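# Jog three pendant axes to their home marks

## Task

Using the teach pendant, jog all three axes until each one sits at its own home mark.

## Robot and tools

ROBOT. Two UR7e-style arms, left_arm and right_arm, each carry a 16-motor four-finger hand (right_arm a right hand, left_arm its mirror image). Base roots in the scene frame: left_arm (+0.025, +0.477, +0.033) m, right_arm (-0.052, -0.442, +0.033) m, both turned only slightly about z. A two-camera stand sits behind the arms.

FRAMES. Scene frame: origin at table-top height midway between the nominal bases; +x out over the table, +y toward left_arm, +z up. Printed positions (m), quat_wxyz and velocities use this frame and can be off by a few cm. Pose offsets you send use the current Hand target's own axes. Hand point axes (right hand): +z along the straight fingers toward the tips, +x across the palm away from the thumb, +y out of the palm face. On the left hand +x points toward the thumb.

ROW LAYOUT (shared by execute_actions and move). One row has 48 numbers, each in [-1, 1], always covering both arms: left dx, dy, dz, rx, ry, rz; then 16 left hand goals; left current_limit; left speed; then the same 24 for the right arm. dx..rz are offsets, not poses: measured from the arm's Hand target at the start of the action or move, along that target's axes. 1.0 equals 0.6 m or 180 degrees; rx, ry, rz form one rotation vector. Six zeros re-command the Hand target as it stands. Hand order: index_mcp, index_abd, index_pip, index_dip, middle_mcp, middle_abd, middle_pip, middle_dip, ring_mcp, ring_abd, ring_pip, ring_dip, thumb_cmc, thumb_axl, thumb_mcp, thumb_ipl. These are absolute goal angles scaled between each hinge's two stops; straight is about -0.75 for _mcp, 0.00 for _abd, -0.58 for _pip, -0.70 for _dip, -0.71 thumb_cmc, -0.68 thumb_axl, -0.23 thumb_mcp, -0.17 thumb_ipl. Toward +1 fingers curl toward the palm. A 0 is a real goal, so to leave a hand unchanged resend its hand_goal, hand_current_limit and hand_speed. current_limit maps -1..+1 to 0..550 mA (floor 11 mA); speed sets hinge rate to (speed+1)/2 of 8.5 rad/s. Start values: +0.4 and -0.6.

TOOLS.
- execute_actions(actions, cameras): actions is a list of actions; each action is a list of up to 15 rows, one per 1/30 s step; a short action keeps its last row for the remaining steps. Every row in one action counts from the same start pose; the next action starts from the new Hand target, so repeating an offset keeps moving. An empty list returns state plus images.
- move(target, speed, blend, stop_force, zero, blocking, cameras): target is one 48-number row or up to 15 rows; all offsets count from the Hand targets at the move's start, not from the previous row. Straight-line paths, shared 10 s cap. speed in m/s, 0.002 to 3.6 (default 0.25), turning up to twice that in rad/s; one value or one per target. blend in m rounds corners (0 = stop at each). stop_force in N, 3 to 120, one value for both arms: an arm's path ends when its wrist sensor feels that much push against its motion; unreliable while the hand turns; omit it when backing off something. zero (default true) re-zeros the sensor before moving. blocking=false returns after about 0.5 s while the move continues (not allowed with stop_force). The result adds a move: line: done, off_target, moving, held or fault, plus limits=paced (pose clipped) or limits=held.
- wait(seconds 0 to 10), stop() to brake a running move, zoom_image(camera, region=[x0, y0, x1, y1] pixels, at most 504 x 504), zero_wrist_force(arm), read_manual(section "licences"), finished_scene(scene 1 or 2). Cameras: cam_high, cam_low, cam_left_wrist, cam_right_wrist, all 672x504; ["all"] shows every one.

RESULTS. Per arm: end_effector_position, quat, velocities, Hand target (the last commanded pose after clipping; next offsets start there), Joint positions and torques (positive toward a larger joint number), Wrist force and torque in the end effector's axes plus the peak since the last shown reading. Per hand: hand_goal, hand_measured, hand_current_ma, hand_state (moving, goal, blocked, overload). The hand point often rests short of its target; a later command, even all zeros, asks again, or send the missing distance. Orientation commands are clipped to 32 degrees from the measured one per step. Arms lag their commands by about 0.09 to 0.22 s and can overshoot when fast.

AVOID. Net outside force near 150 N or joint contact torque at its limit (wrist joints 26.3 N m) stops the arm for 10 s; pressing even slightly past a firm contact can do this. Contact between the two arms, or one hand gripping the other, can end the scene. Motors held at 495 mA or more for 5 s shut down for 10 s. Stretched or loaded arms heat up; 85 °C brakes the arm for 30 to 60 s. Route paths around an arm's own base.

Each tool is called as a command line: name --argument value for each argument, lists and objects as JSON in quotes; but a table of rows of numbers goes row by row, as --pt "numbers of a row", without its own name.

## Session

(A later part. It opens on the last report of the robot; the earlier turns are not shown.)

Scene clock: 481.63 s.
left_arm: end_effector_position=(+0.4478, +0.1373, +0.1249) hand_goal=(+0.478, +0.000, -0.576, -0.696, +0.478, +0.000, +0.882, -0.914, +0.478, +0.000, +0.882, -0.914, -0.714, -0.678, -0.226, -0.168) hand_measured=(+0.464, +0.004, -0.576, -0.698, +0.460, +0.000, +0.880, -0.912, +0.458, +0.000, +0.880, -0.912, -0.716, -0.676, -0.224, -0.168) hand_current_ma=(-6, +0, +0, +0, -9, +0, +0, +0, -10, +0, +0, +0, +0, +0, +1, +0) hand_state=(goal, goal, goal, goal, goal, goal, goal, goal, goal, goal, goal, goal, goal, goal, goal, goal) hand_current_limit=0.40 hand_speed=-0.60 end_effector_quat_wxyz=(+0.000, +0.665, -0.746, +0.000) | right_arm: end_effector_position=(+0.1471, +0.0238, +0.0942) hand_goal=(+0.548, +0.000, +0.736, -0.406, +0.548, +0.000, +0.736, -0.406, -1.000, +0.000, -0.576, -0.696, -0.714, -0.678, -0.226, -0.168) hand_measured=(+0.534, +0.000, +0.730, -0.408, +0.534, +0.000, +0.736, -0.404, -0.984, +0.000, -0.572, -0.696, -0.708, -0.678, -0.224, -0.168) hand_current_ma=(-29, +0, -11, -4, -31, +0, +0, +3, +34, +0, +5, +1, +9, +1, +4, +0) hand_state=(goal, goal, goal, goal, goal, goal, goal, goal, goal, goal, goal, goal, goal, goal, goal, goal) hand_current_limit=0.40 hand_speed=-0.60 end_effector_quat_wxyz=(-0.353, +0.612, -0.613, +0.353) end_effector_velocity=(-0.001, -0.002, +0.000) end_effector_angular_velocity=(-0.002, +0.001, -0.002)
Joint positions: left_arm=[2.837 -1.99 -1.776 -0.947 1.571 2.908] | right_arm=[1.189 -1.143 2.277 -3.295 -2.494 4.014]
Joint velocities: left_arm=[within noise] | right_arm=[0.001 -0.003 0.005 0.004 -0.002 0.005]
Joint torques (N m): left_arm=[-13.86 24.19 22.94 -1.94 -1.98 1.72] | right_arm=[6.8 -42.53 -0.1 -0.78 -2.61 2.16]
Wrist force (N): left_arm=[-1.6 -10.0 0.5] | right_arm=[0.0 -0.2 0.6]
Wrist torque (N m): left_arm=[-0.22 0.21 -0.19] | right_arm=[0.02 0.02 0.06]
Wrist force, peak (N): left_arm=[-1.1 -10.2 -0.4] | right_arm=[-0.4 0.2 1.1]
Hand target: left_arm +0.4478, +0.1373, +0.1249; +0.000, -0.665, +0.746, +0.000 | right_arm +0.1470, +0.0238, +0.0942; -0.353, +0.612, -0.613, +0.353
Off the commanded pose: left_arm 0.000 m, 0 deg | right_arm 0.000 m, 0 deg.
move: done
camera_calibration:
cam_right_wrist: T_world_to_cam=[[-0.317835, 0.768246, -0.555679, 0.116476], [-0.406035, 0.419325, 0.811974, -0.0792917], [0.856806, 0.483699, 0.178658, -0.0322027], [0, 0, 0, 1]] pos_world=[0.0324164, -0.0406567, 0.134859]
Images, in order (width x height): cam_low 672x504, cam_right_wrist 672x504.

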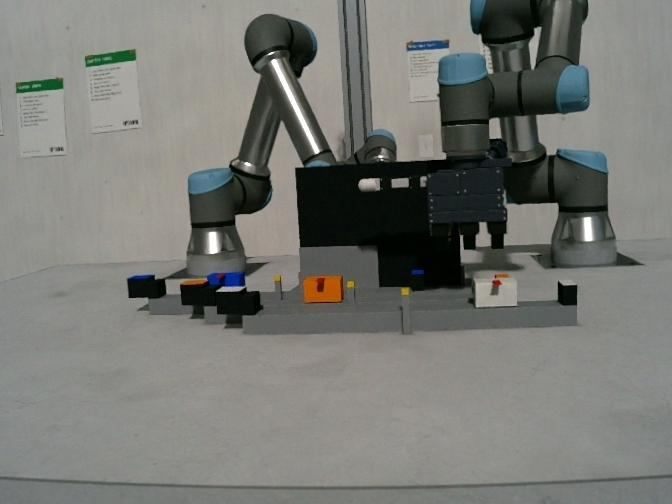

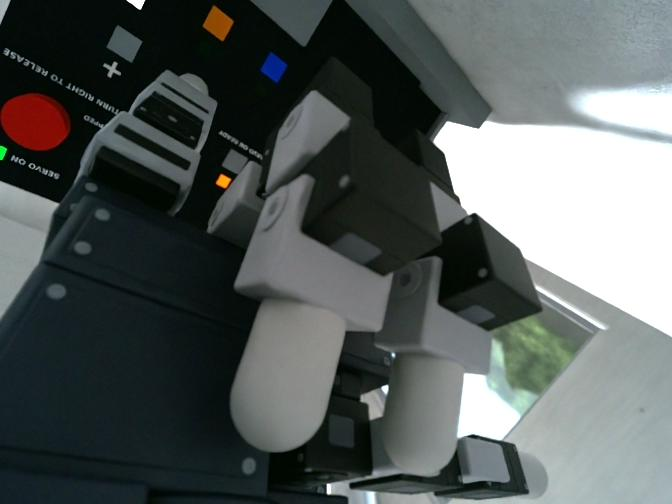

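move --target '[0,0,0,0,0,0,0.479,0,-0.576,-0.696,0.479,0,0.883,-0.913,0.479,0,0.883,-0.913,-0.714,-0.678,-0.226,-0.168,0.4,-0.6,0.0031,-0.0133,0.0229,0,0,0,0.548,0,0.737,-0.406,0.548,0,0.737,-0.406,-1,0,-0.576,-0.696,-0.714,-0.678,-0.226,-0.168,0.4,-0.6]' --speed 0.02 --stop_force 8 --cameras '["cam_low","cam_right_wrist"]'

move --target '[0,0,0,0,0,0,0.479,0,-0.576,-0.696,0.479,0,0.883,-0.913,0.479,0,0.883,-0.913,-0.714,-0.678,-0.226,-0.168,0.4,-0.6,-0.0031,0.0133,-0.0229,0,0,0,0.548,0,0.737,-0.406,0.548,0,0.737,-0.406,-1,0,-0.576,-0.696,-0.714,-0.678,-0.226,-0.168,0.4,-0.6]' --speed 0.05 --cameras '["cam_low","cam_right_wrist"]'

zoom_image --camera "cam_low" --region '[360, 250, 600, 350]'

Scene clock: 489.30 s.
left_arm: end_effector_position=(+0.4478, +0.1373, +0.1250) hand_goal=(+0.478, +0.000, -0.576, -0.696, +0.478, +0.000, +0.882, -0.914, +0.478, +0.000, +0.882, -0.914, -0.714, -0.678, -0.226, -0.168) hand_measured=(+0.464, +0.004, -0.576, -0.698, +0.460, +0.000, +0.880, -0.912, +0.458, +0.000, +0.880, -0.912, -0.716, -0.676, -0.224, -0.168) hand_current_ma=(-6, +0, +0, +0, -9, +0, +0, +0, -10, +0, +0, +0, +0, +0, +1, +0) hand_state=(goal, goal, goal, goal, goal, goal, goal, goal, goal, goal, goal, goal, goal, goal, goal, goal) hand_current_limit=0.40 hand_speed=-0.60 end_effector_quat_wxyz=(+0.000, +0.665, -0.746, +0.000) | right_arm: end_effector_position=(+0.1590, +0.0223, +0.0942) hand_goal=(+0.548, +0.000, +0.736, -0.406, +0.548, +0.000, +0.736, -0.406, -1.000, +0.000, -0.576, -0.696, -0.714, -0.678, -0.226, -0.168) hand_measured=(+0.534, +0.000, +0.730, -0.408, +0.534, +0.000, +0.736, -0.404, -0.984, +0.000, -0.572, -0.696, -0.708, -0.678, -0.224, -0.168) hand_current_ma=(-29, +0, -10, -4, -31, +0, +0, +3, +34, +1, +5, +0, +9, +1, +4, +0) hand_state=(goal, goal, goal, goal, goal, goal, goal, goal, goal, goal, goal, goal, goal, goal, goal, goal) hand_current_limit=0.40 hand_speed=-0.60 end_effector_quat_wxyz=(-0.353, +0.612, -0.613, +0.353)
Joint positions: left_arm=[2.837 -1.99 -1.776 -0.947 1.571 2.908] | right_arm=[1.162 -1.135 2.273 -3.329 -2.479 3.977]
Joint torques (N m): left_arm=[-13.29 25.27 19.58 -2.01 -2.03 1.74] | right_arm=[-2.13 -42.68 -0.89 -4.69 -0.52 -2.25]
Wrist force (N): left_arm=[-1.7 -9.4 0.9] | right_arm=[-0.6 3.9 -8.5]
Wrist torque (N m): left_arm=[-0.14 0.20 -0.20] | right_arm=[0.86 0.65 0.20]
Wrist force, peak (N): left_arm=[-1.0 -11.4 -0.8] | right_arm=[0.0 9.2 -28.4]
Hand target: left_arm +0.4478, +0.1373, +0.1249; +0.000, -0.665, +0.746, +0.000 | right_arm +0.1590, +0.0223, +0.0942; -0.353, +0.612, -0.613, +0.353 (not the last commanded pose)
Off the commanded pose: left_arm 0.000 m, 0 deg | right_arm 0.004 m, 0 deg.
move: contact (right_arm)
camera_calibration:
cam_right_wrist: T_world_to_cam=[[-0.317815, 0.768193, -0.555764, 0.121342], [-0.405963, 0.41946, 0.81194, -0.0738659], [0.856848, 0.483666, 0.178547, -0.0417099], [0, 0, 0, 1]] pos_world=[0.0443165, -0.0420564, 0.134859]
Images, in order (width x height): cam_low 672x504, cam_right_wrist 672x504.

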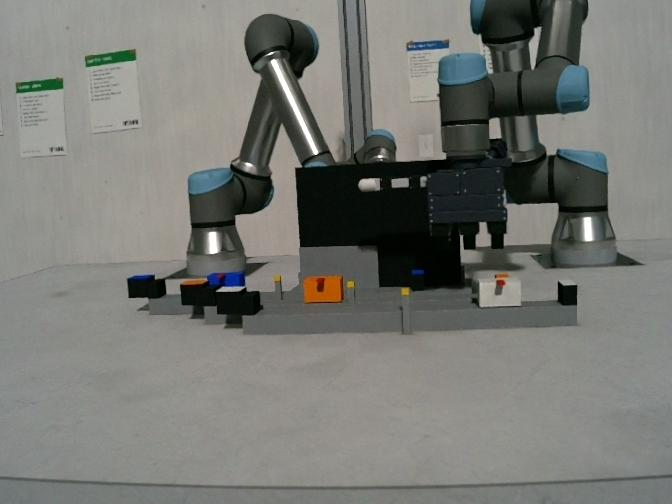

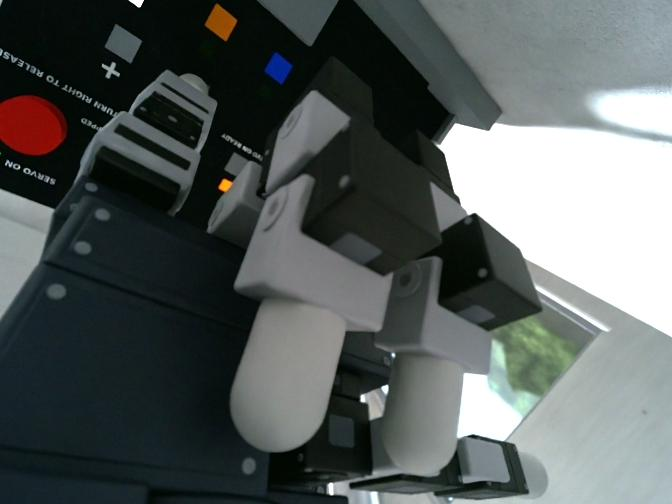

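Scene clock: 490.07 s.
left_arm: end_effector_position=(+0.4478, +0.1373, +0.1250) hand_goal=(+0.478, +0.000, -0.576, -0.696, +0.478, +0.000, +0.882, -0.914, +0.478, +0.000, +0.882, -0.914, -0.714, -0.678, -0.226, -0.168) hand_measured=(+0.464, +0.004, -0.576, -0.698, +0.460, +0.000, +0.880, -0.912, +0.458, +0.000, +0.880, -0.912, -0.716, -0.676, -0.224, -0.168) hand_current_ma=(-6, +0, +0, +0, -9, +0, +0, +0, -10, +0, +0, +0, +0, +0, +1, +0) hand_state=(goal, goal, goal, goal, goal, goal, goal, goal, goal, goal, goal, goal, goal, goal, goal, goal) hand_current_limit=0.40 hand_speed=-0.60 end_effector_quat_wxyz=(+0.000, +0.665, -0.746, +0.000) | right_arm: end_effector_position=(+0.1430, +0.0242, +0.0942) hand_goal=(+0.548, +0.000, +0.736, -0.406, +0.548, +0.000, +0.736, -0.406, -1.000, +0.000, -0.576, -0.696, -0.714, -0.678, -0.226, -0.168) hand_measured=(+0.534, +0.000, +0.730, -0.408, +0.534, +0.000, +0.736, -0.404, -0.984, +0.000, -0.572, -0.696, -0.708, -0.678, -0.224, -0.168) hand_current_ma=(-29, +0, -10, -4, -31, +0, +0, +3, +34, +1, +5, +0, +9, +1, +4, +0) hand_state=(goal, goal, goal, goal, goal, goal, goal, goal, goal, goal, goal, goal, goal, goal, goal, goal) hand_current_limit=0.40 hand_speed=-0.60 end_effector_quat_wxyz=(-0.353, +0.612, -0.613, +0.353) end_effector_velocity=(+0.001, +0.000, +0.000) end_effector_angular_velocity=(-0.001, +0.000, +0.002)
Joint positions: left_arm=[2.837 -1.99 -1.776 -0.947 1.571 2.908] | right_arm=[1.198 -1.146 2.278 -3.283 -2.5 4.027]
Joint velocities: left_arm=[within noise] | right_arm=[-0.002 0.001 0.001 -0.005 0.002 -0.005]
Joint torques (N m): left_arm=[-12.98 24.92 18.02 -1.95 -2.05 1.54] | right_arm=[-8.86 -25.13 -9.94 -4.65 0.36 -2.06]
Wrist force (N): left_arm=[-1.5 -9.7 0.1] | right_arm=[0.0 0.1 0.3]
Wrist torque (N m): left_arm=[-0.18 0.20 -0.19] | right_arm=[0.09 0.02 0.13]
Wrist force, peak (N): left_arm=[-1.4 -10.1 0.2] | right_arm=[-0.2 2.4 -8.7]
Hand target: left_arm +0.4478, +0.1373, +0.1249; +0.000, -0.665, +0.746, +0.000 | right_arm +0.1431, +0.0242, +0.0942; -0.353, +0.612, -0.613, +0.353
Off the commanded pose: left_arm 0.000 m, 0 deg | right_arm 0.000 m, 0 deg.
move: done
camera_calibration:
cam_right_wrist: T_world_to_cam=[[-0.317754, 0.768206, -0.55578, 0.114907], [-0.406042, 0.419446, 0.811908, -0.0810698], [0.856833, 0.483657, 0.178644, -0.0289694], [0, 0, 0, 1]] pos_world=[0.0284163, -0.0402565, 0.134859]
Images, in order (width x height): cam_low 672x504, cam_right_wrist 672x504.

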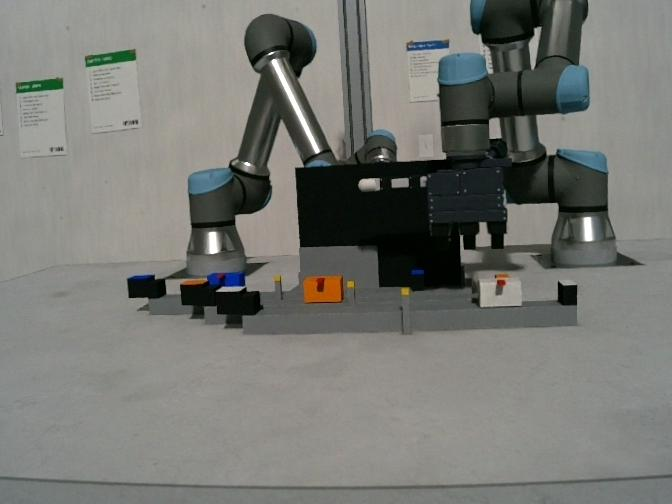

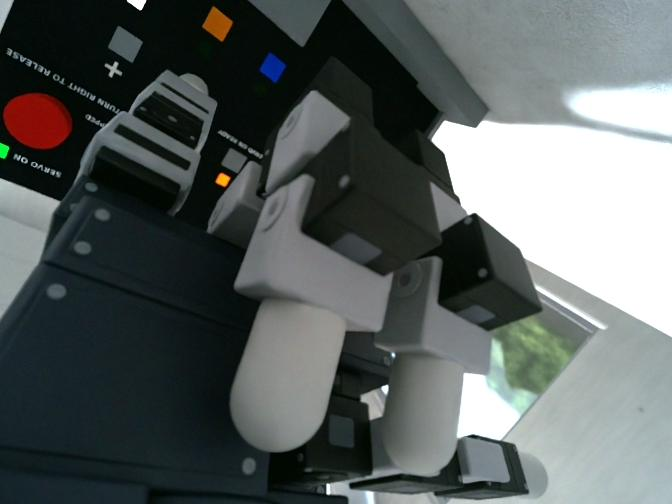

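Scaled by 2.100 from the camera's 672x504 image, which has a finer 960x720 frame.

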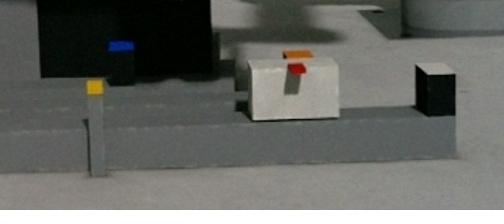

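move --target '[0,0,0,0,0,0,0.479,0,-0.576,-0.696,0.479,0,0.883,-0.913,0.479,0,0.883,-0.913,-0.714,-0.678,-0.226,-0.168,0.4,-0.6,0.0758,0.0007,-0.0022,0,0,0,0.548,0,0.737,-0.406,0.548,0,0.737,-0.406,-1,0,-0.576,-0.696,-0.714,-0.678,-0.226,-0.168,0.4,-0.6]' --speed 0.1 --cameras '["cam_right_wrist"]'

zoom_image --camera "cam_right_wrist" --region '[50, 0, 290, 200]'

Scene clock: 498.00 s.
left_arm: end_effector_position=(+0.4478, +0.1373, +0.1249) hand_goal=(+0.478, +0.000, -0.576, -0.696, +0.478, +0.000, +0.882, -0.914, +0.478, +0.000, +0.882, -0.914, -0.714, -0.678, -0.226, -0.168) hand_measured=(+0.464, +0.004, -0.576, -0.698, +0.460, +0.000, +0.880, -0.912, +0.458, +0.000, +0.880, -0.912, -0.716, -0.676, -0.224, -0.168) hand_current_ma=(-6, +0, +0, +0, -9, +0, +0, +0, -10, +0, +0, +0, +0, +0, +1, +0) hand_state=(goal, goal, goal, goal, goal, goal, goal, goal, goal, goal, goal, goal, goal, goal, goal, goal) hand_current_limit=0.40 hand_speed=-0.60 end_effector_quat_wxyz=(+0.000, +0.665, -0.746, +0.000) | right_arm: end_effector_position=(+0.1417, -0.0212, +0.0945) hand_goal=(+0.548, +0.000, +0.736, -0.406, +0.548, +0.000, +0.736, -0.406, -1.000, +0.000, -0.576, -0.696, -0.714, -0.678, -0.226, -0.168) hand_measured=(+0.534, +0.000, +0.730, -0.408, +0.534, +0.000, +0.736, -0.404, -0.984, +0.000, -0.572, -0.696, -0.708, -0.678, -0.224, -0.168) hand_current_ma=(-29, +0, -10, -4, -31, +0, +0, +3, +34, +1, +5, +0, +9, +1, +4, +0) hand_state=(goal, goal, goal, goal, goal, goal, goal, goal, goal, goal, goal, goal, goal, goal, goal, goal) hand_current_limit=0.40 hand_speed=-0.60 end_effector_quat_wxyz=(-0.353, +0.612, -0.613, +0.353)
Joint positions: left_arm=[2.837 -1.99 -1.776 -0.947 1.571 2.908] | right_arm=[1.156 -1.194 2.399 -3.402 -2.476 3.969]
Joint torques (N m): left_arm=[-13.04 25.27 10.49 -1.67 -2.19 1.59] | right_arm=[8.69 -21.74 -12.45 -2.07 -2.5 2.14]
Wrist force (N): left_arm=[-1.2 -9.7 -0.1] | right_arm=[0.2 -0.1 0.9]
Wrist torque (N m): left_arm=[-0.16 0.17 -0.17] | right_arm=[0.02 0.00 0.05]
Wrist force, peak (N): left_arm=[-1.3 -10.0 -0.5] | right_arm=[-1.3 0.2 0.9]
Hand target: left_arm +0.4478, +0.1373, +0.1249; +0.000, -0.665, +0.746, +0.000 | right_arm +0.1417, -0.0213, +0.0945; -0.353, +0.612, -0.613, +0.353
Off the commanded pose: left_arm 0.000 m, 0 deg | right_arm 0.000 m, 0 deg.
move: done
camera_calibration:
cam_right_wrist: T_world_to_cam=[[-0.317771, 0.768253, -0.555706, 0.149532], [-0.405909, 0.419439, 0.811978, -0.0628118], [0.856889, 0.483589, 0.178555, -0.00594658], [0, 0, 0, 1]] pos_world=[0.0271165, -0.0856567, 0.135159]
Images, in order (width x height): cam_right_wrist 672x504.

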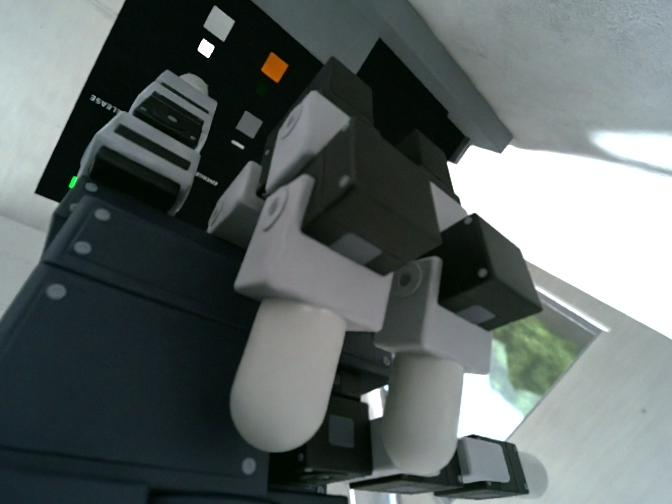

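Scaled by 2.100 from the camera's 672x504 image, which has a finer 960x720 frame.

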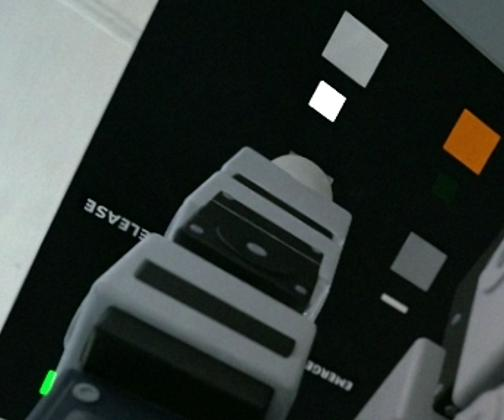

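move --target '[0,0,0,0,0,0,0.479,0,-0.576,-0.696,0.479,0,0.883,-0.913,0.479,0,0.883,-0.913,-0.714,-0.678,-0.226,-0.168,0.4,-0.6,0.0031,-0.0133,0.0229,0,0,0,0.548,0,0.737,-0.406,0.548,0,0.737,-0.406,-1,0,-0.576,-0.696,-0.714,-0.678,-0.226,-0.168,0.4,-0.6]' --speed 0.015 --stop_force 7 --cameras '["cam_low"]'

wait --seconds 2 --cameras '["cam_low"]'

move --target '[0,0,0,0,0,0,0.479,0,-0.576,-0.696,0.479,0,0.883,-0.913,0.479,0,0.883,-0.913,-0.714,-0.678,-0.226,-0.168,0.4,-0.6,-0.002,0.0083,-0.0143,0,0,0,0.548,0,0.737,-0.406,0.548,0,0.737,-0.406,-1,0,-0.576,-0.696,-0.714,-0.678,-0.226,-0.168,0.4,-0.6]' --speed 0.05 --cameras '["cam_low"]'

zoom_image --camera "cam_low" --region '[360, 250, 600, 350]'

Scene clock: 503.73 s.
left_arm: end_effector_position=(+0.4478, +0.1373, +0.1249) hand_goal=(+0.478, +0.000, -0.576, -0.696, +0.478, +0.000, +0.882, -0.914, +0.478, +0.000, +0.882, -0.914, -0.714, -0.678, -0.226, -0.168) hand_measured=(+0.464, +0.004, -0.576, -0.698, +0.460, +0.000, +0.880, -0.912, +0.458, +0.000, +0.880, -0.912, -0.716, -0.676, -0.224, -0.168) hand_current_ma=(-6, +0, +0, +0, -9, +0, +0, +0, -10, +0, +0, +0, +0, +0, +1, +0) hand_state=(goal, goal, goal, goal, goal, goal, goal, goal, goal, goal, goal, goal, goal, goal, goal, goal) hand_current_limit=0.40 hand_speed=-0.60 end_effector_quat_wxyz=(+0.000, +0.665, -0.746, +0.000) | right_arm: end_effector_position=(+0.1539, -0.0227, +0.0945) hand_goal=(+0.548, +0.000, +0.736, -0.406, +0.548, +0.000, +0.736, -0.406, -1.000, +0.000, -0.576, -0.696, -0.714, -0.678, -0.226, -0.168) hand_measured=(+0.534, +0.000, +0.730, -0.408, +0.534, +0.000, +0.736, -0.404, -0.984, +0.000, -0.572, -0.696, -0.708, -0.678, -0.224, -0.168) hand_current_ma=(-29, +0, -10, -4, -31, +0, +0, +3, +34, +1, +5, +0, +9, +1, +4, +0) hand_state=(goal, goal, goal, goal, goal, goal, goal, goal, goal, goal, goal, goal, goal, goal, goal, goal) hand_current_limit=0.40 hand_speed=-0.60 end_effector_quat_wxyz=(-0.353, +0.612, -0.613, +0.353)
Joint positions: left_arm=[2.837 -1.99 -1.776 -0.947 1.571 2.908] | right_arm=[1.125 -1.184 2.396 -3.439 -2.457 3.93]
Joint torques (N m): left_arm=[-12.69 25.37 10.16 -1.52 -2.27 1.74] | right_arm=[5.78 -37.59 0.92 -3.37 -1.13 -2.23]
Wrist force (N): left_arm=[-1.4 -9.9 0.0] | right_arm=[0.0 2.2 -6.4]
Wrist torque (N m): left_arm=[-0.20 0.20 -0.19] | right_arm=[0.66 0.48 0.19]
Wrist force, peak (N): left_arm=[-1.3 -10.1 -0.5] | right_arm=[0.4 6.4 -21.1]
Hand target: left_arm +0.4478, +0.1373, +0.1249; +0.000, -0.665, +0.746, +0.000 | right_arm +0.1539, -0.0227, +0.0945; -0.353, +0.612, -0.613, +0.353 (not the last commanded pose)
Off the commanded pose: left_arm 0.000 m, 0 deg | right_arm 0.004 m, 0 deg.
move: contact (right_arm)
Images, in order (width x height): cam_low 672x504.

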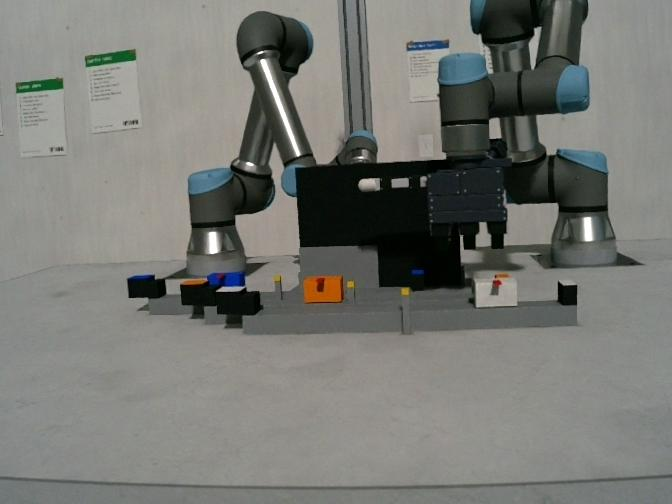

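Scene clock: 505.73 s.
left_arm: end_effector_position=(+0.4478, +0.1373, +0.1249) hand_goal=(+0.478, +0.000, -0.576, -0.696, +0.478, +0.000, +0.882, -0.914, +0.478, +0.000, +0.882, -0.914, -0.714, -0.678, -0.226, -0.168) hand_measured=(+0.464, +0.004, -0.576, -0.698, +0.460, +0.000, +0.880, -0.912, +0.458, +0.000, +0.880, -0.912, -0.716, -0.676, -0.224, -0.168) hand_current_ma=(-6, +0, +0, +0, -9, +0, +0, +0, -10, +0, +0, +0, +0, +0, +1, +0) hand_state=(goal, goal, goal, goal, goal, goal, goal, goal, goal, goal, goal, goal, goal, goal, goal, goal) hand_current_limit=0.40 hand_speed=-0.60 end_effector_quat_wxyz=(+0.000, +0.665, -0.746, +0.000) | right_arm: end_effector_position=(+0.1539, -0.0227, +0.0945) hand_goal=(+0.548, +0.000, +0.736, -0.406, +0.548, +0.000, +0.736, -0.406, -1.000, +0.000, -0.576, -0.696, -0.714, -0.678, -0.226, -0.168) hand_measured=(+0.534, +0.000, +0.730, -0.408, +0.534, +0.000, +0.736, -0.404, -0.984, +0.000, -0.572, -0.696, -0.708, -0.678, -0.224, -0.168) hand_current_ma=(-29, +0, -10, -4, -31, +0, +0, +3, +34, +1, +5, +0, +9, +1, +4, +0) hand_state=(goal, goal, goal, goal, goal, goal, goal, goal, goal, goal, goal, goal, goal, goal, goal, goal) hand_current_limit=0.40 hand_speed=-0.60 end_effector_quat_wxyz=(-0.353, +0.612, -0.613, +0.353)
Joint positions: left_arm=[2.837 -1.99 -1.776 -0.947 1.571 2.908] | right_arm=[1.125 -1.184 2.396 -3.439 -2.457 3.93]
Joint torques (N m): left_arm=[-12.97 25.58 10.35 -1.2 -1.96 1.74] | right_arm=[5.81 -38.34 0.94 -4.57 -0.17 -2.26]
Wrist force (N): left_arm=[-1.3 -9.8 0.3] | right_arm=[0.1 2.8 -6.1]
Wrist torque (N m): left_arm=[-0.17 0.16 -0.17] | right_arm=[0.69 0.44 0.21]
Wrist force, peak (N): left_arm=[-1.5 -10.2 0.6] | right_arm=[0.2 1.7 -7.0]
Hand target: left_arm +0.4478, +0.1373, +0.1249; +0.000, -0.665, +0.746, +0.000 | right_arm +0.1539, -0.0227, +0.0945; -0.353, +0.612, -0.613, +0.353 (not the last commanded pose)
Off the commanded pose: left_arm 0.000 m, 0 deg | right_arm 0.004 m, 0 deg.
wait: 2.00 s; at rest by 0.17 s
Images, in order (width x height): cam_low 672x504.

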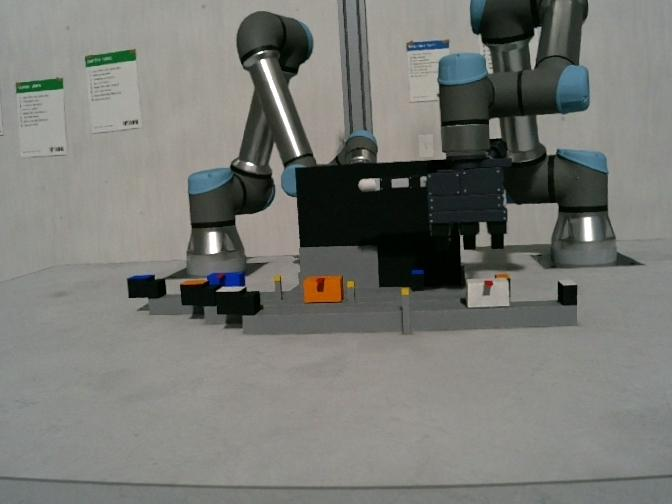

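Scene clock: 506.47 s.
left_arm: end_effector_position=(+0.4478, +0.1373, +0.1249) hand_goal=(+0.478, +0.000, -0.576, -0.696, +0.478, +0.000, +0.882, -0.914, +0.478, +0.000, +0.882, -0.914, -0.714, -0.678, -0.226, -0.168) hand_measured=(+0.464, +0.004, -0.576, -0.698, +0.460, +0.000, +0.880, -0.912, +0.458, +0.000, +0.880, -0.912, -0.716, -0.676, -0.224, -0.168) hand_current_ma=(-6, +0, +0, +0, -9, +0, +0, +0, -10, +0, +0, +0, +0, +0, +1, +0) hand_state=(goal, goal, goal, goal, goal, goal, goal, goal, goal, goal, goal, goal, goal, goal, goal, goal) hand_current_limit=0.40 hand_speed=-0.60 end_effector_quat_wxyz=(+0.000, +0.665, -0.746, +0.000) | right_arm: end_effector_position=(+0.1439, -0.0215, +0.0945) hand_goal=(+0.548, +0.000, +0.736, -0.406, +0.548, +0.000, +0.736, -0.406, -1.000, +0.000, -0.576, -0.696, -0.714, -0.678, -0.226, -0.168) hand_measured=(+0.534, +0.000, +0.730, -0.408, +0.534, +0.000, +0.736, -0.404, -0.984, +0.000, -0.572, -0.696, -0.708, -0.678, -0.224, -0.168) hand_current_ma=(-29, +0, -10, -4, -31, +0, +0, +3, +34, +1, +5, +0, +9, +1, +4, +0) hand_state=(goal, goal, goal, goal, goal, goal, goal, goal, goal, goal, goal, goal, goal, goal, goal, goal) hand_current_limit=0.40 hand_speed=-0.60 end_effector_quat_wxyz=(-0.353, +0.612, -0.613, +0.353) end_effector_velocity=(+0.001, -0.001, +0.000) end_effector_angular_velocity=(-0.003, +0.000, +0.002)
Joint positions: left_arm=[2.837 -1.99 -1.776 -0.947 1.571 2.908] | right_arm=[1.151 -1.192 2.399 -3.409 -2.472 3.962]
Joint velocities: left_arm=[within noise] | right_arm=[-0.003 -0.001 0.002 -0.004 0.002 -0.007]
Joint torques (N m): left_arm=[-12.63 25.15 10.74 -1.24 -2.22 1.76] | right_arm=[-8.92 -27 -5.08 -5.02 0.13 -1.96]
Wrist force (N): left_arm=[-1.1 -9.8 -0.4] | right_arm=[0.5 -0.1 0.7]
Wrist torque (N m): left_arm=[-0.19 0.16 -0.17] | right_arm=[0.06 -0.03 0.10]
Wrist force, peak (N): left_arm=[-1.4 -10.0 -0.7] | right_arm=[0.0 2.4 -6.2]
Hand target: left_arm +0.4478, +0.1373, +0.1249; +0.000, -0.665, +0.746, +0.000 | right_arm +0.1440, -0.0215, +0.0945; -0.353, +0.612, -0.613, +0.353
Off the commanded pose: left_arm 0.000 m, 0 deg | right_arm 0.000 m, 0 deg.
move: done
Images, in order (width x height): cam_low 672x504.

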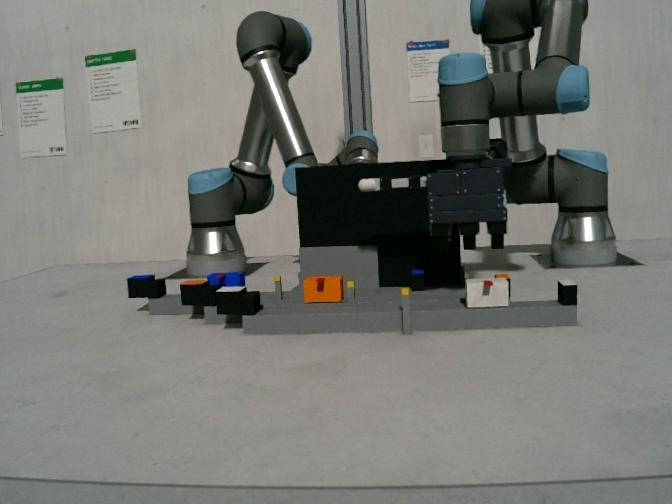

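Scaled by 2.100 from the camera's 672x504 image, which has a finer 960x720 frame.

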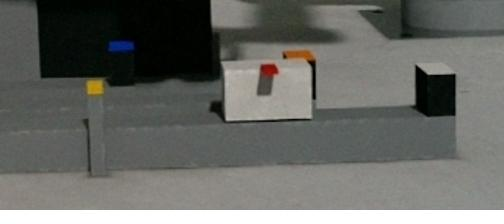

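move --target '[0,0,0,0,0,0,0.479,0,-0.576,-0.696,0.479,0,0.883,-0.913,0.479,0,0.883,-0.913,-0.714,-0.678,-0.226,-0.168,0.4,-0.6,0.0027,-0.0116,0.02,0,0,0,0.548,0,0.737,-0.406,0.548,0,0.737,-0.406,-1,0,-0.576,-0.696,-0.714,-0.678,-0.226,-0.168,0.4,-0.6]' --speed 0.015 --stop_force 7

wait --seconds 8 --cameras '["cam_low"]'

wait --seconds 9 --cameras '["cam_low"]'

move --target '[0,0,0,0,0,0,0.479,0,-0.576,-0.696,0.479,0,0.883,-0.913,0.479,0,0.883,-0.913,-0.714,-0.678,-0.226,-0.168,0.4,-0.6,-0.001,0.0042,-0.0072,0,0,0,0.548,0,0.737,-0.406,0.548,0,0.737,-0.406,-1,0,-0.576,-0.696,-0.714,-0.678,-0.226,-0.168,0.4,-0.6]' --speed 0.05 --cameras '["cam_low","cam_right_wrist"]'

zoom_image --camera "cam_low" --region '[360, 250, 480, 350]'

Scene clock: 517.23 s.
left_arm: end_effector_position=(+0.4478, +0.1373, +0.1249) hand_goal=(+0.478, +0.000, -0.576, -0.696, +0.478, +0.000, +0.882, -0.914, +0.478, +0.000, +0.882, -0.914, -0.714, -0.678, -0.226, -0.168) hand_measured=(+0.464, +0.004, -0.576, -0.698, +0.460, +0.000, +0.880, -0.912, +0.458, +0.000, +0.880, -0.912, -0.716, -0.676, -0.224, -0.168) hand_current_ma=(-6, +0, +0, +0, -9, +0, +0, +0, -10, +0, +0, +0, +0, +0, +1, +0) hand_state=(goal, goal, goal, goal, goal, goal, goal, goal, goal, goal, goal, goal, goal, goal, goal, goal) hand_current_limit=0.40 hand_speed=-0.60 end_effector_quat_wxyz=(+0.000, +0.665, -0.746, +0.000) | right_arm: end_effector_position=(+0.1540, -0.0227, +0.0945) hand_goal=(+0.548, +0.000, +0.736, -0.406, +0.548, +0.000, +0.736, -0.406, -1.000, +0.000, -0.576, -0.696, -0.714, -0.678, -0.226, -0.168) hand_measured=(+0.534, +0.000, +0.730, -0.408, +0.534, +0.000, +0.736, -0.404, -0.984, +0.000, -0.572, -0.696, -0.708, -0.678, -0.224, -0.168) hand_current_ma=(-29, +0, -10, -4, -31, +0, +0, +3, +34, +1, +5, +0, +9, +1, +4, +0) hand_state=(goal, goal, goal, goal, goal, goal, goal, goal, goal, goal, goal, goal, goal, goal, goal, goal) hand_current_limit=0.40 hand_speed=-0.60 end_effector_quat_wxyz=(-0.353, +0.612, -0.613, +0.353)
Joint positions: left_arm=[2.837 -1.99 -1.776 -0.947 1.571 2.908] | right_arm=[1.125 -1.184 2.395 -3.439 -2.457 3.93]
Joint torques (N m): left_arm=[-13.24 26.26 10.54 -0.8 -2.23 1.62] | right_arm=[5.02 -38.3 1.06 -3.18 -1.7 -2.03]
Wrist force (N): left_arm=[-1.6 -9.3 0.7] | right_arm=[-0.4 3.8 -7.3]
Wrist torque (N m): left_arm=[-0.12 0.19 -0.19] | right_arm=[0.83 0.58 0.21]
Wrist force, peak (N): left_arm=[-1.2 -10.2 -0.6] | right_arm=[-0.2 8.4 -21.9]
Hand target: left_arm +0.4478, +0.1373, +0.1249; +0.000, -0.665, +0.746, +0.000 | right_arm +0.1539, -0.0227, +0.0945; -0.353, +0.612, -0.613, +0.353 (not the last commanded pose)
Off the commanded pose: left_arm 0.000 m, 0 deg | right_arm 0.004 m, 0 deg.
move: contact (right_arm)

Scene clock: 525.23 s.
left_arm: end_effector_position=(+0.4478, +0.1373, +0.1249) hand_goal=(+0.478, +0.000, -0.576, -0.696, +0.478, +0.000, +0.882, -0.914, +0.478, +0.000, +0.882, -0.914, -0.714, -0.678, -0.226, -0.168) hand_measured=(+0.464, +0.004, -0.576, -0.698, +0.460, +0.000, +0.880, -0.912, +0.458, +0.000, +0.880, -0.912, -0.716, -0.676, -0.224, -0.168) hand_current_ma=(-6, +0, +0, +0, -9, +0, +0, +0, -10, +0, +0, +0, +0, +0, +1, +0) hand_state=(goal, goal, goal, goal, goal, goal, goal, goal, goal, goal, goal, goal, goal, goal, goal, goal) hand_current_limit=0.40 hand_speed=-0.60 end_effector_quat_wxyz=(+0.000, +0.665, -0.746, +0.000) | right_arm: end_effector_position=(+0.1539, -0.0227, +0.0945) hand_goal=(+0.548, +0.000, +0.736, -0.406, +0.548, +0.000, +0.736, -0.406, -1.000, +0.000, -0.576, -0.696, -0.714, -0.678, -0.226, -0.168) hand_measured=(+0.534, +0.000, +0.730, -0.408, +0.534, +0.000, +0.736, -0.404, -0.984, +0.000, -0.572, -0.696, -0.708, -0.678, -0.224, -0.168) hand_current_ma=(-29, +0, -10, -4, -31, +0, +0, +3, +34, +1, +5, +0, +9, +1, +4, +0) hand_state=(goal, goal, goal, goal, goal, goal, goal, goal, goal, goal, goal, goal, goal, goal, goal, goal) hand_current_limit=0.40 hand_speed=-0.60 end_effector_quat_wxyz=(-0.353, +0.612, -0.613, +0.353)
Joint positions: left_arm=[2.837 -1.99 -1.776 -0.947 1.571 2.908] | right_arm=[1.125 -1.184 2.395 -3.439 -2.457 3.93]
Joint torques (N m): left_arm=[-12.3 26.95 10.52 -0.26 -2.06 1.71] | right_arm=[4.7 -38.13 -0.06 -4.38 -0.14 -2.25]
Wrist force (N): left_arm=[-1.1 -10.1 -0.8] | right_arm=[0.1 2.0 -8.0]
Wrist torque (N m): left_arm=[-0.21 0.18 -0.17] | right_arm=[0.77 0.57 0.20]
Wrist force, peak (N): left_arm=[-0.8 -10.2 -0.8] | right_arm=[0.0 2.1 -8.2]
Hand target: left_arm +0.4478, +0.1373, +0.1249; +0.000, -0.665, +0.746, +0.000 | right_arm +0.1539, -0.0227, +0.0945; -0.353, +0.612, -0.613, +0.353 (not the last commanded pose)
Off the commanded pose: left_arm 0.000 m, 0 deg | right_arm 0.004 m, 0 deg.
wait: 8.00 s; at rest by 0.17 s
Images, in order (width x height): cam_low 672x504.

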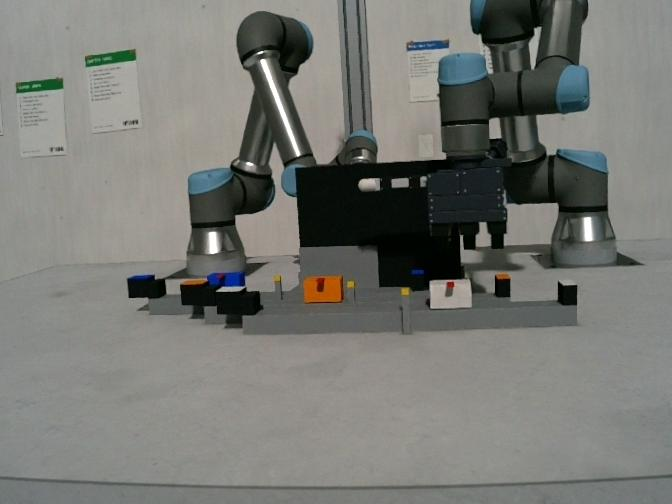

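Scene clock: 534.23 s.
left_arm: end_effector_position=(+0.4478, +0.1373, +0.1249) hand_goal=(+0.478, +0.000, -0.576, -0.696, +0.478, +0.000, +0.882, -0.914, +0.478, +0.000, +0.882, -0.914, -0.714, -0.678, -0.226, -0.168) hand_measured=(+0.464, +0.004, -0.576, -0.698, +0.460, +0.000, +0.880, -0.912, +0.458, +0.000, +0.880, -0.912, -0.716, -0.676, -0.224, -0.168) hand_current_ma=(-6, +0, +0, +0, -9, +0, +0, +0, -10, +0, +0, +0, +0, +0, +1, +0) hand_state=(goal, goal, goal, goal, goal, goal, goal, goal, goal, goal, goal, goal, goal, goal, goal, goal) hand_current_limit=0.40 hand_speed=-0.60 end_effector_quat_wxyz=(+0.000, +0.665, -0.746, +0.000) | right_arm: end_effector_position=(+0.1539, -0.0227, +0.0945) hand_goal=(+0.548, +0.000, +0.736, -0.406, +0.548, +0.000, +0.736, -0.406, -1.000, +0.000, -0.576, -0.696, -0.714, -0.678, -0.226, -0.168) hand_measured=(+0.534, +0.000, +0.730, -0.408, +0.534, +0.000, +0.736, -0.404, -0.984, +0.000, -0.572, -0.696, -0.708, -0.678, -0.224, -0.168) hand_current_ma=(-29, +0, -10, -4, -31, +0, +0, +3, +34, +1, +5, +0, +9, +1, +4, +0) hand_state=(goal, goal, goal, goal, goal, goal, goal, goal, goal, goal, goal, goal, goal, goal, goal, goal) hand_current_limit=0.40 hand_speed=-0.60 end_effector_quat_wxyz=(-0.353, +0.612, -0.613, +0.353)
Joint positions: left_arm=[2.837 -1.99 -1.776 -0.947 1.571 2.908] | right_arm=[1.125 -1.184 2.395 -3.439 -2.457 3.93]
Joint torques (N m): left_arm=[-11.37 26.73 11.17 0.55 -2.06 1.79] | right_arm=[5.64 -36.31 0.24 -4.55 -0.36 -2.36]
Wrist force (N): left_arm=[-1.4 -9.9 1.0] | right_arm=[-0.3 3.8 -7.3]
Wrist torque (N m): left_arm=[-0.22 0.16 -0.16] | right_arm=[0.84 0.57 0.21]
Wrist force, peak (N): left_arm=[-1.2 -10.4 -0.9] | right_arm=[0.2 2.1 -8.3]
Hand target: left_arm +0.4478, +0.1373, +0.1249; +0.000, -0.665, +0.746, +0.000 | right_arm +0.1539, -0.0227, +0.0945; -0.353, +0.612, -0.613, +0.353 (not the last commanded pose)
Off the commanded pose: left_arm 0.000 m, 0 deg | right_arm 0.004 m, 0 deg.
wait: 9.00 s; at rest by 0.17 s
Images, in order (width x height): cam_low 672x504.

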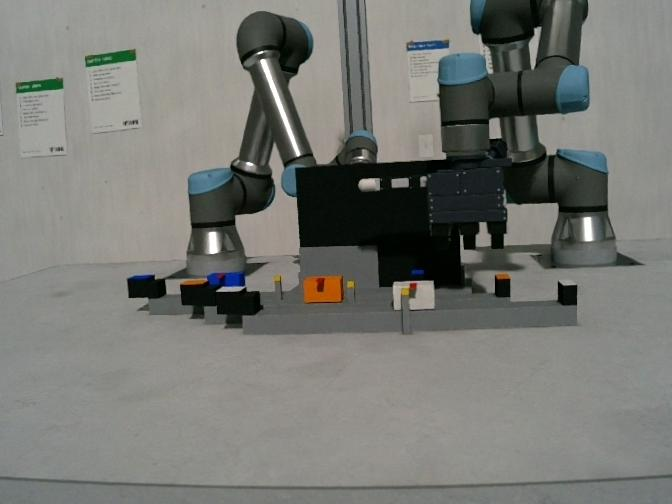

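Scene clock: 534.93 s.
left_arm: end_effector_position=(+0.4478, +0.1373, +0.1249) hand_goal=(+0.478, +0.000, -0.576, -0.696, +0.478, +0.000, +0.882, -0.914, +0.478, +0.000, +0.882, -0.914, -0.714, -0.678, -0.226, -0.168) hand_measured=(+0.464, +0.004, -0.576, -0.698, +0.460, +0.000, +0.880, -0.912, +0.458, +0.000, +0.880, -0.912, -0.716, -0.676, -0.224, -0.168) hand_current_ma=(-6, +0, +0, +0, -9, +0, +0, +0, -10, +0, +0, +0, +0, +0, +1, +0) hand_state=(goal, goal, goal, goal, goal, goal, goal, goal, goal, goal, goal, goal, goal, goal, goal, goal) hand_current_limit=0.40 hand_speed=-0.60 end_effector_quat_wxyz=(+0.000, +0.665, -0.746, +0.000) | right_arm: end_effector_position=(+0.1489, -0.0221, +0.0945) hand_goal=(+0.548, +0.000, +0.736, -0.406, +0.548, +0.000, +0.736, -0.406, -1.000, +0.000, -0.576, -0.696, -0.714, -0.678, -0.226, -0.168) hand_measured=(+0.534, +0.000, +0.730, -0.408, +0.534, +0.000, +0.736, -0.404, -0.984, +0.002, -0.572, -0.696, -0.708, -0.678, -0.224, -0.168) hand_current_ma=(-29, +0, -10, -4, -31, +0, +0, +3, +34, +1, +5, +0, +9, +1, +4, +0) hand_state=(goal, goal, goal, goal, goal, goal, goal, goal, goal, goal, goal, goal, goal, goal, goal, goal) hand_current_limit=0.40 hand_speed=-0.60 end_effector_quat_wxyz=(-0.353, +0.612, -0.613, +0.353)
Joint positions: left_arm=[2.837 -1.99 -1.776 -0.947 1.571 2.908] | right_arm=[1.138 -1.188 2.397 -3.424 -2.465 3.946]
Joint torques (N m): left_arm=[-12.67 26.51 11.3 0.42 -2.05 1.74] | right_arm=[-6.54 -33.01 -0.95 -3.52 -0.75 -1.3]
Wrist force (N): left_arm=[-1.2 -9.8 -0.4] | right_arm=[0.5 0.1 0.5]
Wrist torque (N m): left_arm=[-0.19 0.18 -0.17] | right_arm=[0.09 -0.02 0.08]
Wrist force, peak (N): left_arm=[-1.2 -10.0 -0.9] | right_arm=[0.0 2.3 -7.8]
Hand target: left_arm +0.4478, +0.1373, +0.1249; +0.000, -0.665, +0.746, +0.000 | right_arm +0.1489, -0.0221, +0.0945; -0.353, +0.612, -0.613, +0.353
Off the commanded pose: left_arm 0.000 m, 0 deg | right_arm 0.000 m, 0 deg.
move: done
camera_calibration:
cam_right_wrist: T_world_to_cam=[[-0.31774, 0.76822, -0.555769, 0.152351], [-0.405934, 0.419498, 0.811935, -0.0595015], [0.856889, 0.48359, 0.178555, -0.0116258], [0, 0, 0, 1]] pos_world=[0.0342164, -0.0864565, 0.135059]
Images, in order (width x height): cam_low 672x504, cam_right_wrist 672x504.

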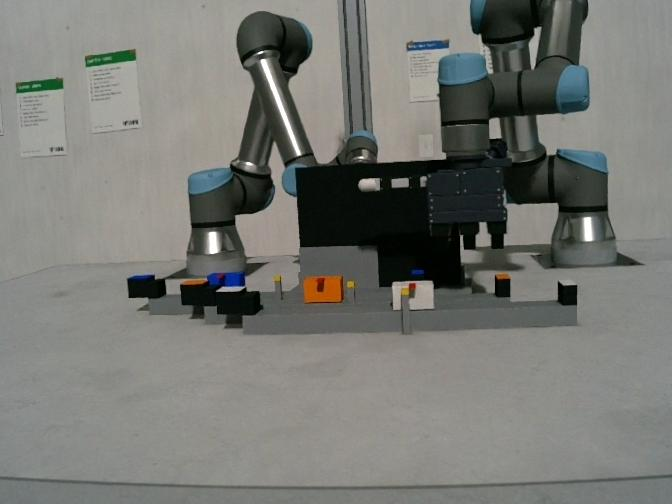

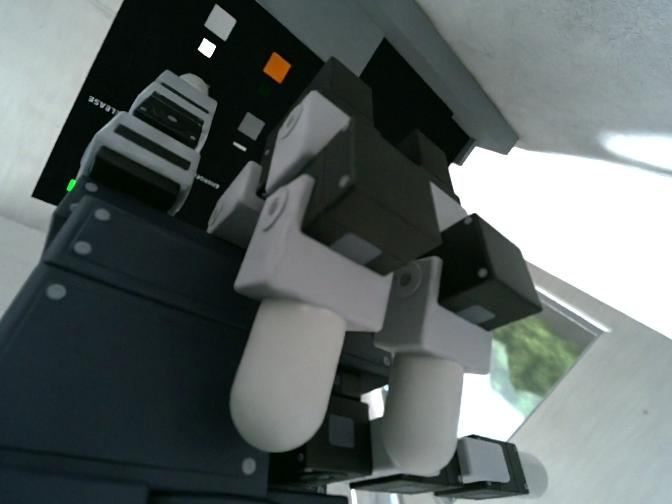

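Scaled by 4.200 from the camera's 672x504 image, which has a finer 960x720 frame.

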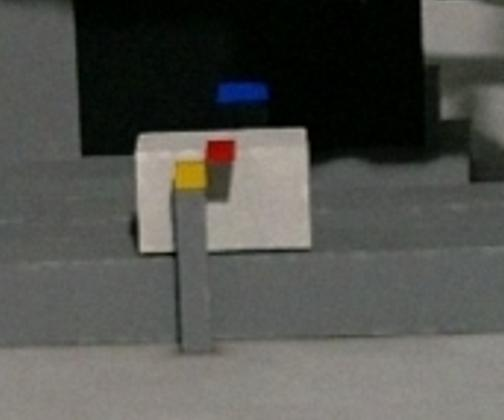

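move --target '[0,0,0,0,0,0,0.479,0,-0.576,-0.696,0.479,0,0.883,-0.913,0.479,0,0.883,-0.913,-0.714,-0.678,-0.226,-0.168,0.4,-0.6,0.0018,-0.0075,0.0129,0,0,0,0.548,0,0.737,-0.406,0.548,0,0.737,-0.406,-1,0,-0.576,-0.696,-0.714,-0.678,-0.226,-0.168,0.4,-0.6]' --speed 0.015 --stop_force 7

wait --seconds 0.3

move --target '[0,0,0,0,0,0,0.479,0,-0.576,-0.696,0.479,0,0.883,-0.913,0.479,0,0.883,-0.913,-0.714,-0.678,-0.226,-0.168,0.4,-0.6,-0.001,0.0042,-0.0072,0,0,0,0.548,0,0.737,-0.406,0.548,0,0.737,-0.406,-1,0,-0.576,-0.696,-0.714,-0.678,-0.226,-0.168,0.4,-0.6]' --speed 0.05 --cameras '["cam_low"]'

zoom_image --camera "cam_low" --region '[360, 250, 480, 350]'

Scene clock: 543.83 s.
left_arm: end_effector_position=(+0.4478, +0.1373, +0.1249) hand_goal=(+0.478, +0.000, -0.576, -0.696, +0.478, +0.000, +0.882, -0.914, +0.478, +0.000, +0.882, -0.914, -0.714, -0.678, -0.226, -0.168) hand_measured=(+0.464, +0.004, -0.576, -0.698, +0.460, +0.000, +0.880, -0.912, +0.458, +0.000, +0.880, -0.912, -0.716, -0.676, -0.224, -0.168) hand_current_ma=(-6, +0, +0, +0, -9, +0, +0, +0, -10, +0, +0, +0, +0, +0, +1, +0) hand_state=(goal, goal, goal, goal, goal, goal, goal, goal, goal, goal, goal, goal, goal, goal, goal, goal) hand_current_limit=0.40 hand_speed=-0.60 end_effector_quat_wxyz=(+0.000, +0.665, -0.746, +0.000) | right_arm: end_effector_position=(+0.1539, -0.0227, +0.0945) hand_goal=(+0.548, +0.000, +0.736, -0.406, +0.548, +0.000, +0.736, -0.406, -1.000, +0.000, -0.576, -0.696, -0.714, -0.678, -0.226, -0.168) hand_measured=(+0.534, +0.000, +0.730, -0.408, +0.534, +0.000, +0.736, -0.404, -0.984, +0.002, -0.572, -0.696, -0.708, -0.678, -0.224, -0.168) hand_current_ma=(-29, +0, -10, -4, -31, +0, +0, +3, +34, +1, +5, +0, +9, +1, +4, +0) hand_state=(goal, goal, goal, goal, goal, goal, goal, goal, goal, goal, goal, goal, goal, goal, goal, goal) hand_current_limit=0.40 hand_speed=-0.60 end_effector_quat_wxyz=(-0.353, +0.612, -0.613, +0.353)
Joint positions: left_arm=[2.837 -1.99 -1.776 -0.947 1.571 2.908] | right_arm=[1.125 -1.184 2.395 -3.439 -2.457 3.93]
Joint torques (N m): left_arm=[-11.81 27.97 11.38 0.83 -1.82 1.58] | right_arm=[5.75 -38.28 0.76 -3.4 -1.33 -1.92]
Wrist force (N): left_arm=[-1.5 -9.5 0.2] | right_arm=[0.2 3.2 -6.9]
Wrist torque (N m): left_arm=[-0.14 0.19 -0.20] | right_arm=[0.77 0.49 0.23]
Wrist force, peak (N): left_arm=[-1.5 -10.3 -0.6] | right_arm=[0.4 6.8 -21.5]
Hand target: left_arm +0.4478, +0.1373, +0.1249; +0.000, -0.665, +0.746, +0.000 | right_arm +0.1539, -0.0227, +0.0945; -0.353, +0.612, -0.613, +0.353 (not the last commanded pose)
Off the commanded pose: left_arm 0.000 m, 0 deg | right_arm 0.004 m, 0 deg.
move: contact (right_arm)

Scene clock: 544.13 s.
left_arm: end_effector_position=(+0.4478, +0.1373, +0.1249) hand_goal=(+0.478, +0.000, -0.576, -0.696, +0.478, +0.000, +0.882, -0.914, +0.478, +0.000, +0.882, -0.914, -0.714, -0.678, -0.226, -0.168) hand_measured=(+0.464, +0.004, -0.576, -0.698, +0.460, +0.000, +0.880, -0.912, +0.458, +0.000, +0.880, -0.912, -0.716, -0.676, -0.224, -0.168) hand_current_ma=(-6, +0, +0, +0, -9, +0, +0, +0, -10, +0, +0, +0, +0, +0, +1, +0) hand_state=(goal, goal, goal, goal, goal, goal, goal, goal, goal, goal, goal, goal, goal, goal, goal, goal) hand_current_limit=0.40 hand_speed=-0.60 end_effector_quat_wxyz=(+0.000, +0.665, -0.746, +0.000) | right_arm: end_effector_position=(+0.1539, -0.0227, +0.0945) hand_goal=(+0.548, +0.000, +0.736, -0.406, +0.548, +0.000, +0.736, -0.406, -1.000, +0.000, -0.576, -0.696, -0.714, -0.678, -0.226, -0.168) hand_measured=(+0.534, +0.000, +0.730, -0.408, +0.534, +0.000, +0.736, -0.404, -0.984, +0.002, -0.572, -0.696, -0.708, -0.678, -0.224, -0.168) hand_current_ma=(-29, +0, -10, -4, -31, +0, +0, +3, +34, +1, +5, +0, +9, +1, +4, +0) hand_state=(goal, goal, goal, goal, goal, goal, goal, goal, goal, goal, goal, goal, goal, goal, goal, goal) hand_current_limit=0.40 hand_speed=-0.60 end_effector_quat_wxyz=(-0.353, +0.612, -0.613, +0.353)
Joint positions: left_arm=[2.837 -1.99 -1.776 -0.947 1.571 2.908] | right_arm=[1.125 -1.184 2.395 -3.439 -2.457 3.93]
Joint torques (N m): left_arm=[-12.44 27.24 11.17 0.75 -1.86 1.66] | right_arm=[5.2 -37.97 1.13 -4.26 -0.99 -2.1]
Wrist force (N): left_arm=[-1.3 -9.9 0.1] | right_arm=[0.2 3.2 -6.9]
Wrist torque (N m): left_arm=[-0.17 0.16 -0.17] | right_arm=[0.76 0.49 0.23]
Wrist force, peak (N): left_arm=[-1.2 -10.1 -0.6] | right_arm=[-0.1 3.9 -7.1]
Hand target: left_arm +0.4478, +0.1373, +0.1249; +0.000, -0.665, +0.746, +0.000 | right_arm +0.1539, -0.0227, +0.0945; -0.353, +0.612, -0.613, +0.353 (not the last commanded pose)
Off the commanded pose: left_arm 0.000 m, 0 deg | right_arm 0.004 m, 0 deg.
wait: 0.30 s; at rest by 0.17 s

Scene clock: 544.83 s.
left_arm: end_effector_position=(+0.4478, +0.1373, +0.1249) hand_goal=(+0.478, +0.000, -0.576, -0.696, +0.478, +0.000, +0.882, -0.914, +0.478, +0.000, +0.882, -0.914, -0.714, -0.678, -0.226, -0.168) hand_measured=(+0.464, +0.004, -0.576, -0.698, +0.460, +0.000, +0.880, -0.912, +0.458, +0.000, +0.880, -0.912, -0.716, -0.676, -0.224, -0.168) hand_current_ma=(-6, +0, +0, +0, -9, +0, +0, +0, -10, +0, +0, +0, +0, +0, +1, +0) hand_state=(goal, goal, goal, goal, goal, goal, goal, goal, goal, goal, goal, goal, goal, goal, goal, goal) hand_current_limit=0.40 hand_speed=-0.60 end_effector_quat_wxyz=(+0.000, +0.665, -0.746, +0.000) | right_arm: end_effector_position=(+0.1488, -0.0221, +0.0945) hand_goal=(+0.548, +0.000, +0.736, -0.406, +0.548, +0.000, +0.736, -0.406, -1.000, +0.000, -0.576, -0.696, -0.714, -0.678, -0.226, -0.168) hand_measured=(+0.534, +0.000, +0.730, -0.408, +0.534, +0.000, +0.736, -0.404, -0.984, +0.002, -0.572, -0.696, -0.708, -0.678, -0.224, -0.168) hand_current_ma=(-29, +0, -10, -4, -31, +0, +0, +3, +34, +1, +5, +0, +9, +1, +4, +0) hand_state=(goal, goal, goal, goal, goal, goal, goal, goal, goal, goal, goal, goal, goal, goal, goal, goal) hand_current_limit=0.40 hand_speed=-0.60 end_effector_quat_wxyz=(-0.353, +0.612, -0.613, +0.353)
Joint positions: left_arm=[2.837 -1.99 -1.776 -0.947 1.571 2.908] | right_arm=[1.138 -1.188 2.397 -3.424 -2.465 3.946]
Joint torques (N m): left_arm=[-12.12 27.87 11.53 0.78 -2.06 1.53] | right_arm=[-4.92 -32.75 -2.13 -3.5 -0.95 -1.09]
Wrist force (N): left_arm=[-1.1 -9.6 0.1] | right_arm=[0.2 0.2 0.6]
Wrist torque (N m): left_arm=[-0.17 0.16 -0.17] | right_arm=[0.09 0.01 0.06]
Wrist force, peak (N): left_arm=[-1.0 -10.0 -0.6] | right_arm=[0.4 2.1 -7.1]
Hand target: left_arm +0.4478, +0.1373, +0.1249; +0.000, -0.665, +0.746, +0.000 | right_arm +0.1489, -0.0221, +0.0945; -0.353, +0.612, -0.613, +0.353
Off the commanded pose: left_arm 0.000 m, 0 deg | right_arm 0.000 m, 0 deg.
move: done
Images, in order (width x height): cam_low 672x504.

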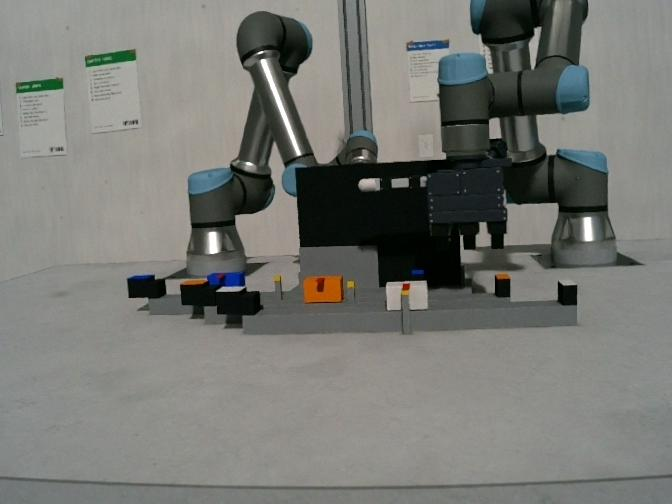

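Scaled by 4.200 from the camera's 672x504 image, which has a finer 960x720 frame.

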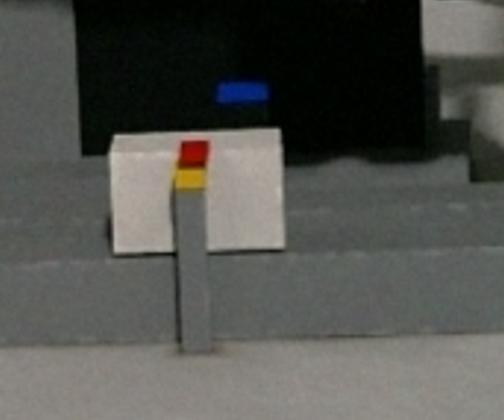

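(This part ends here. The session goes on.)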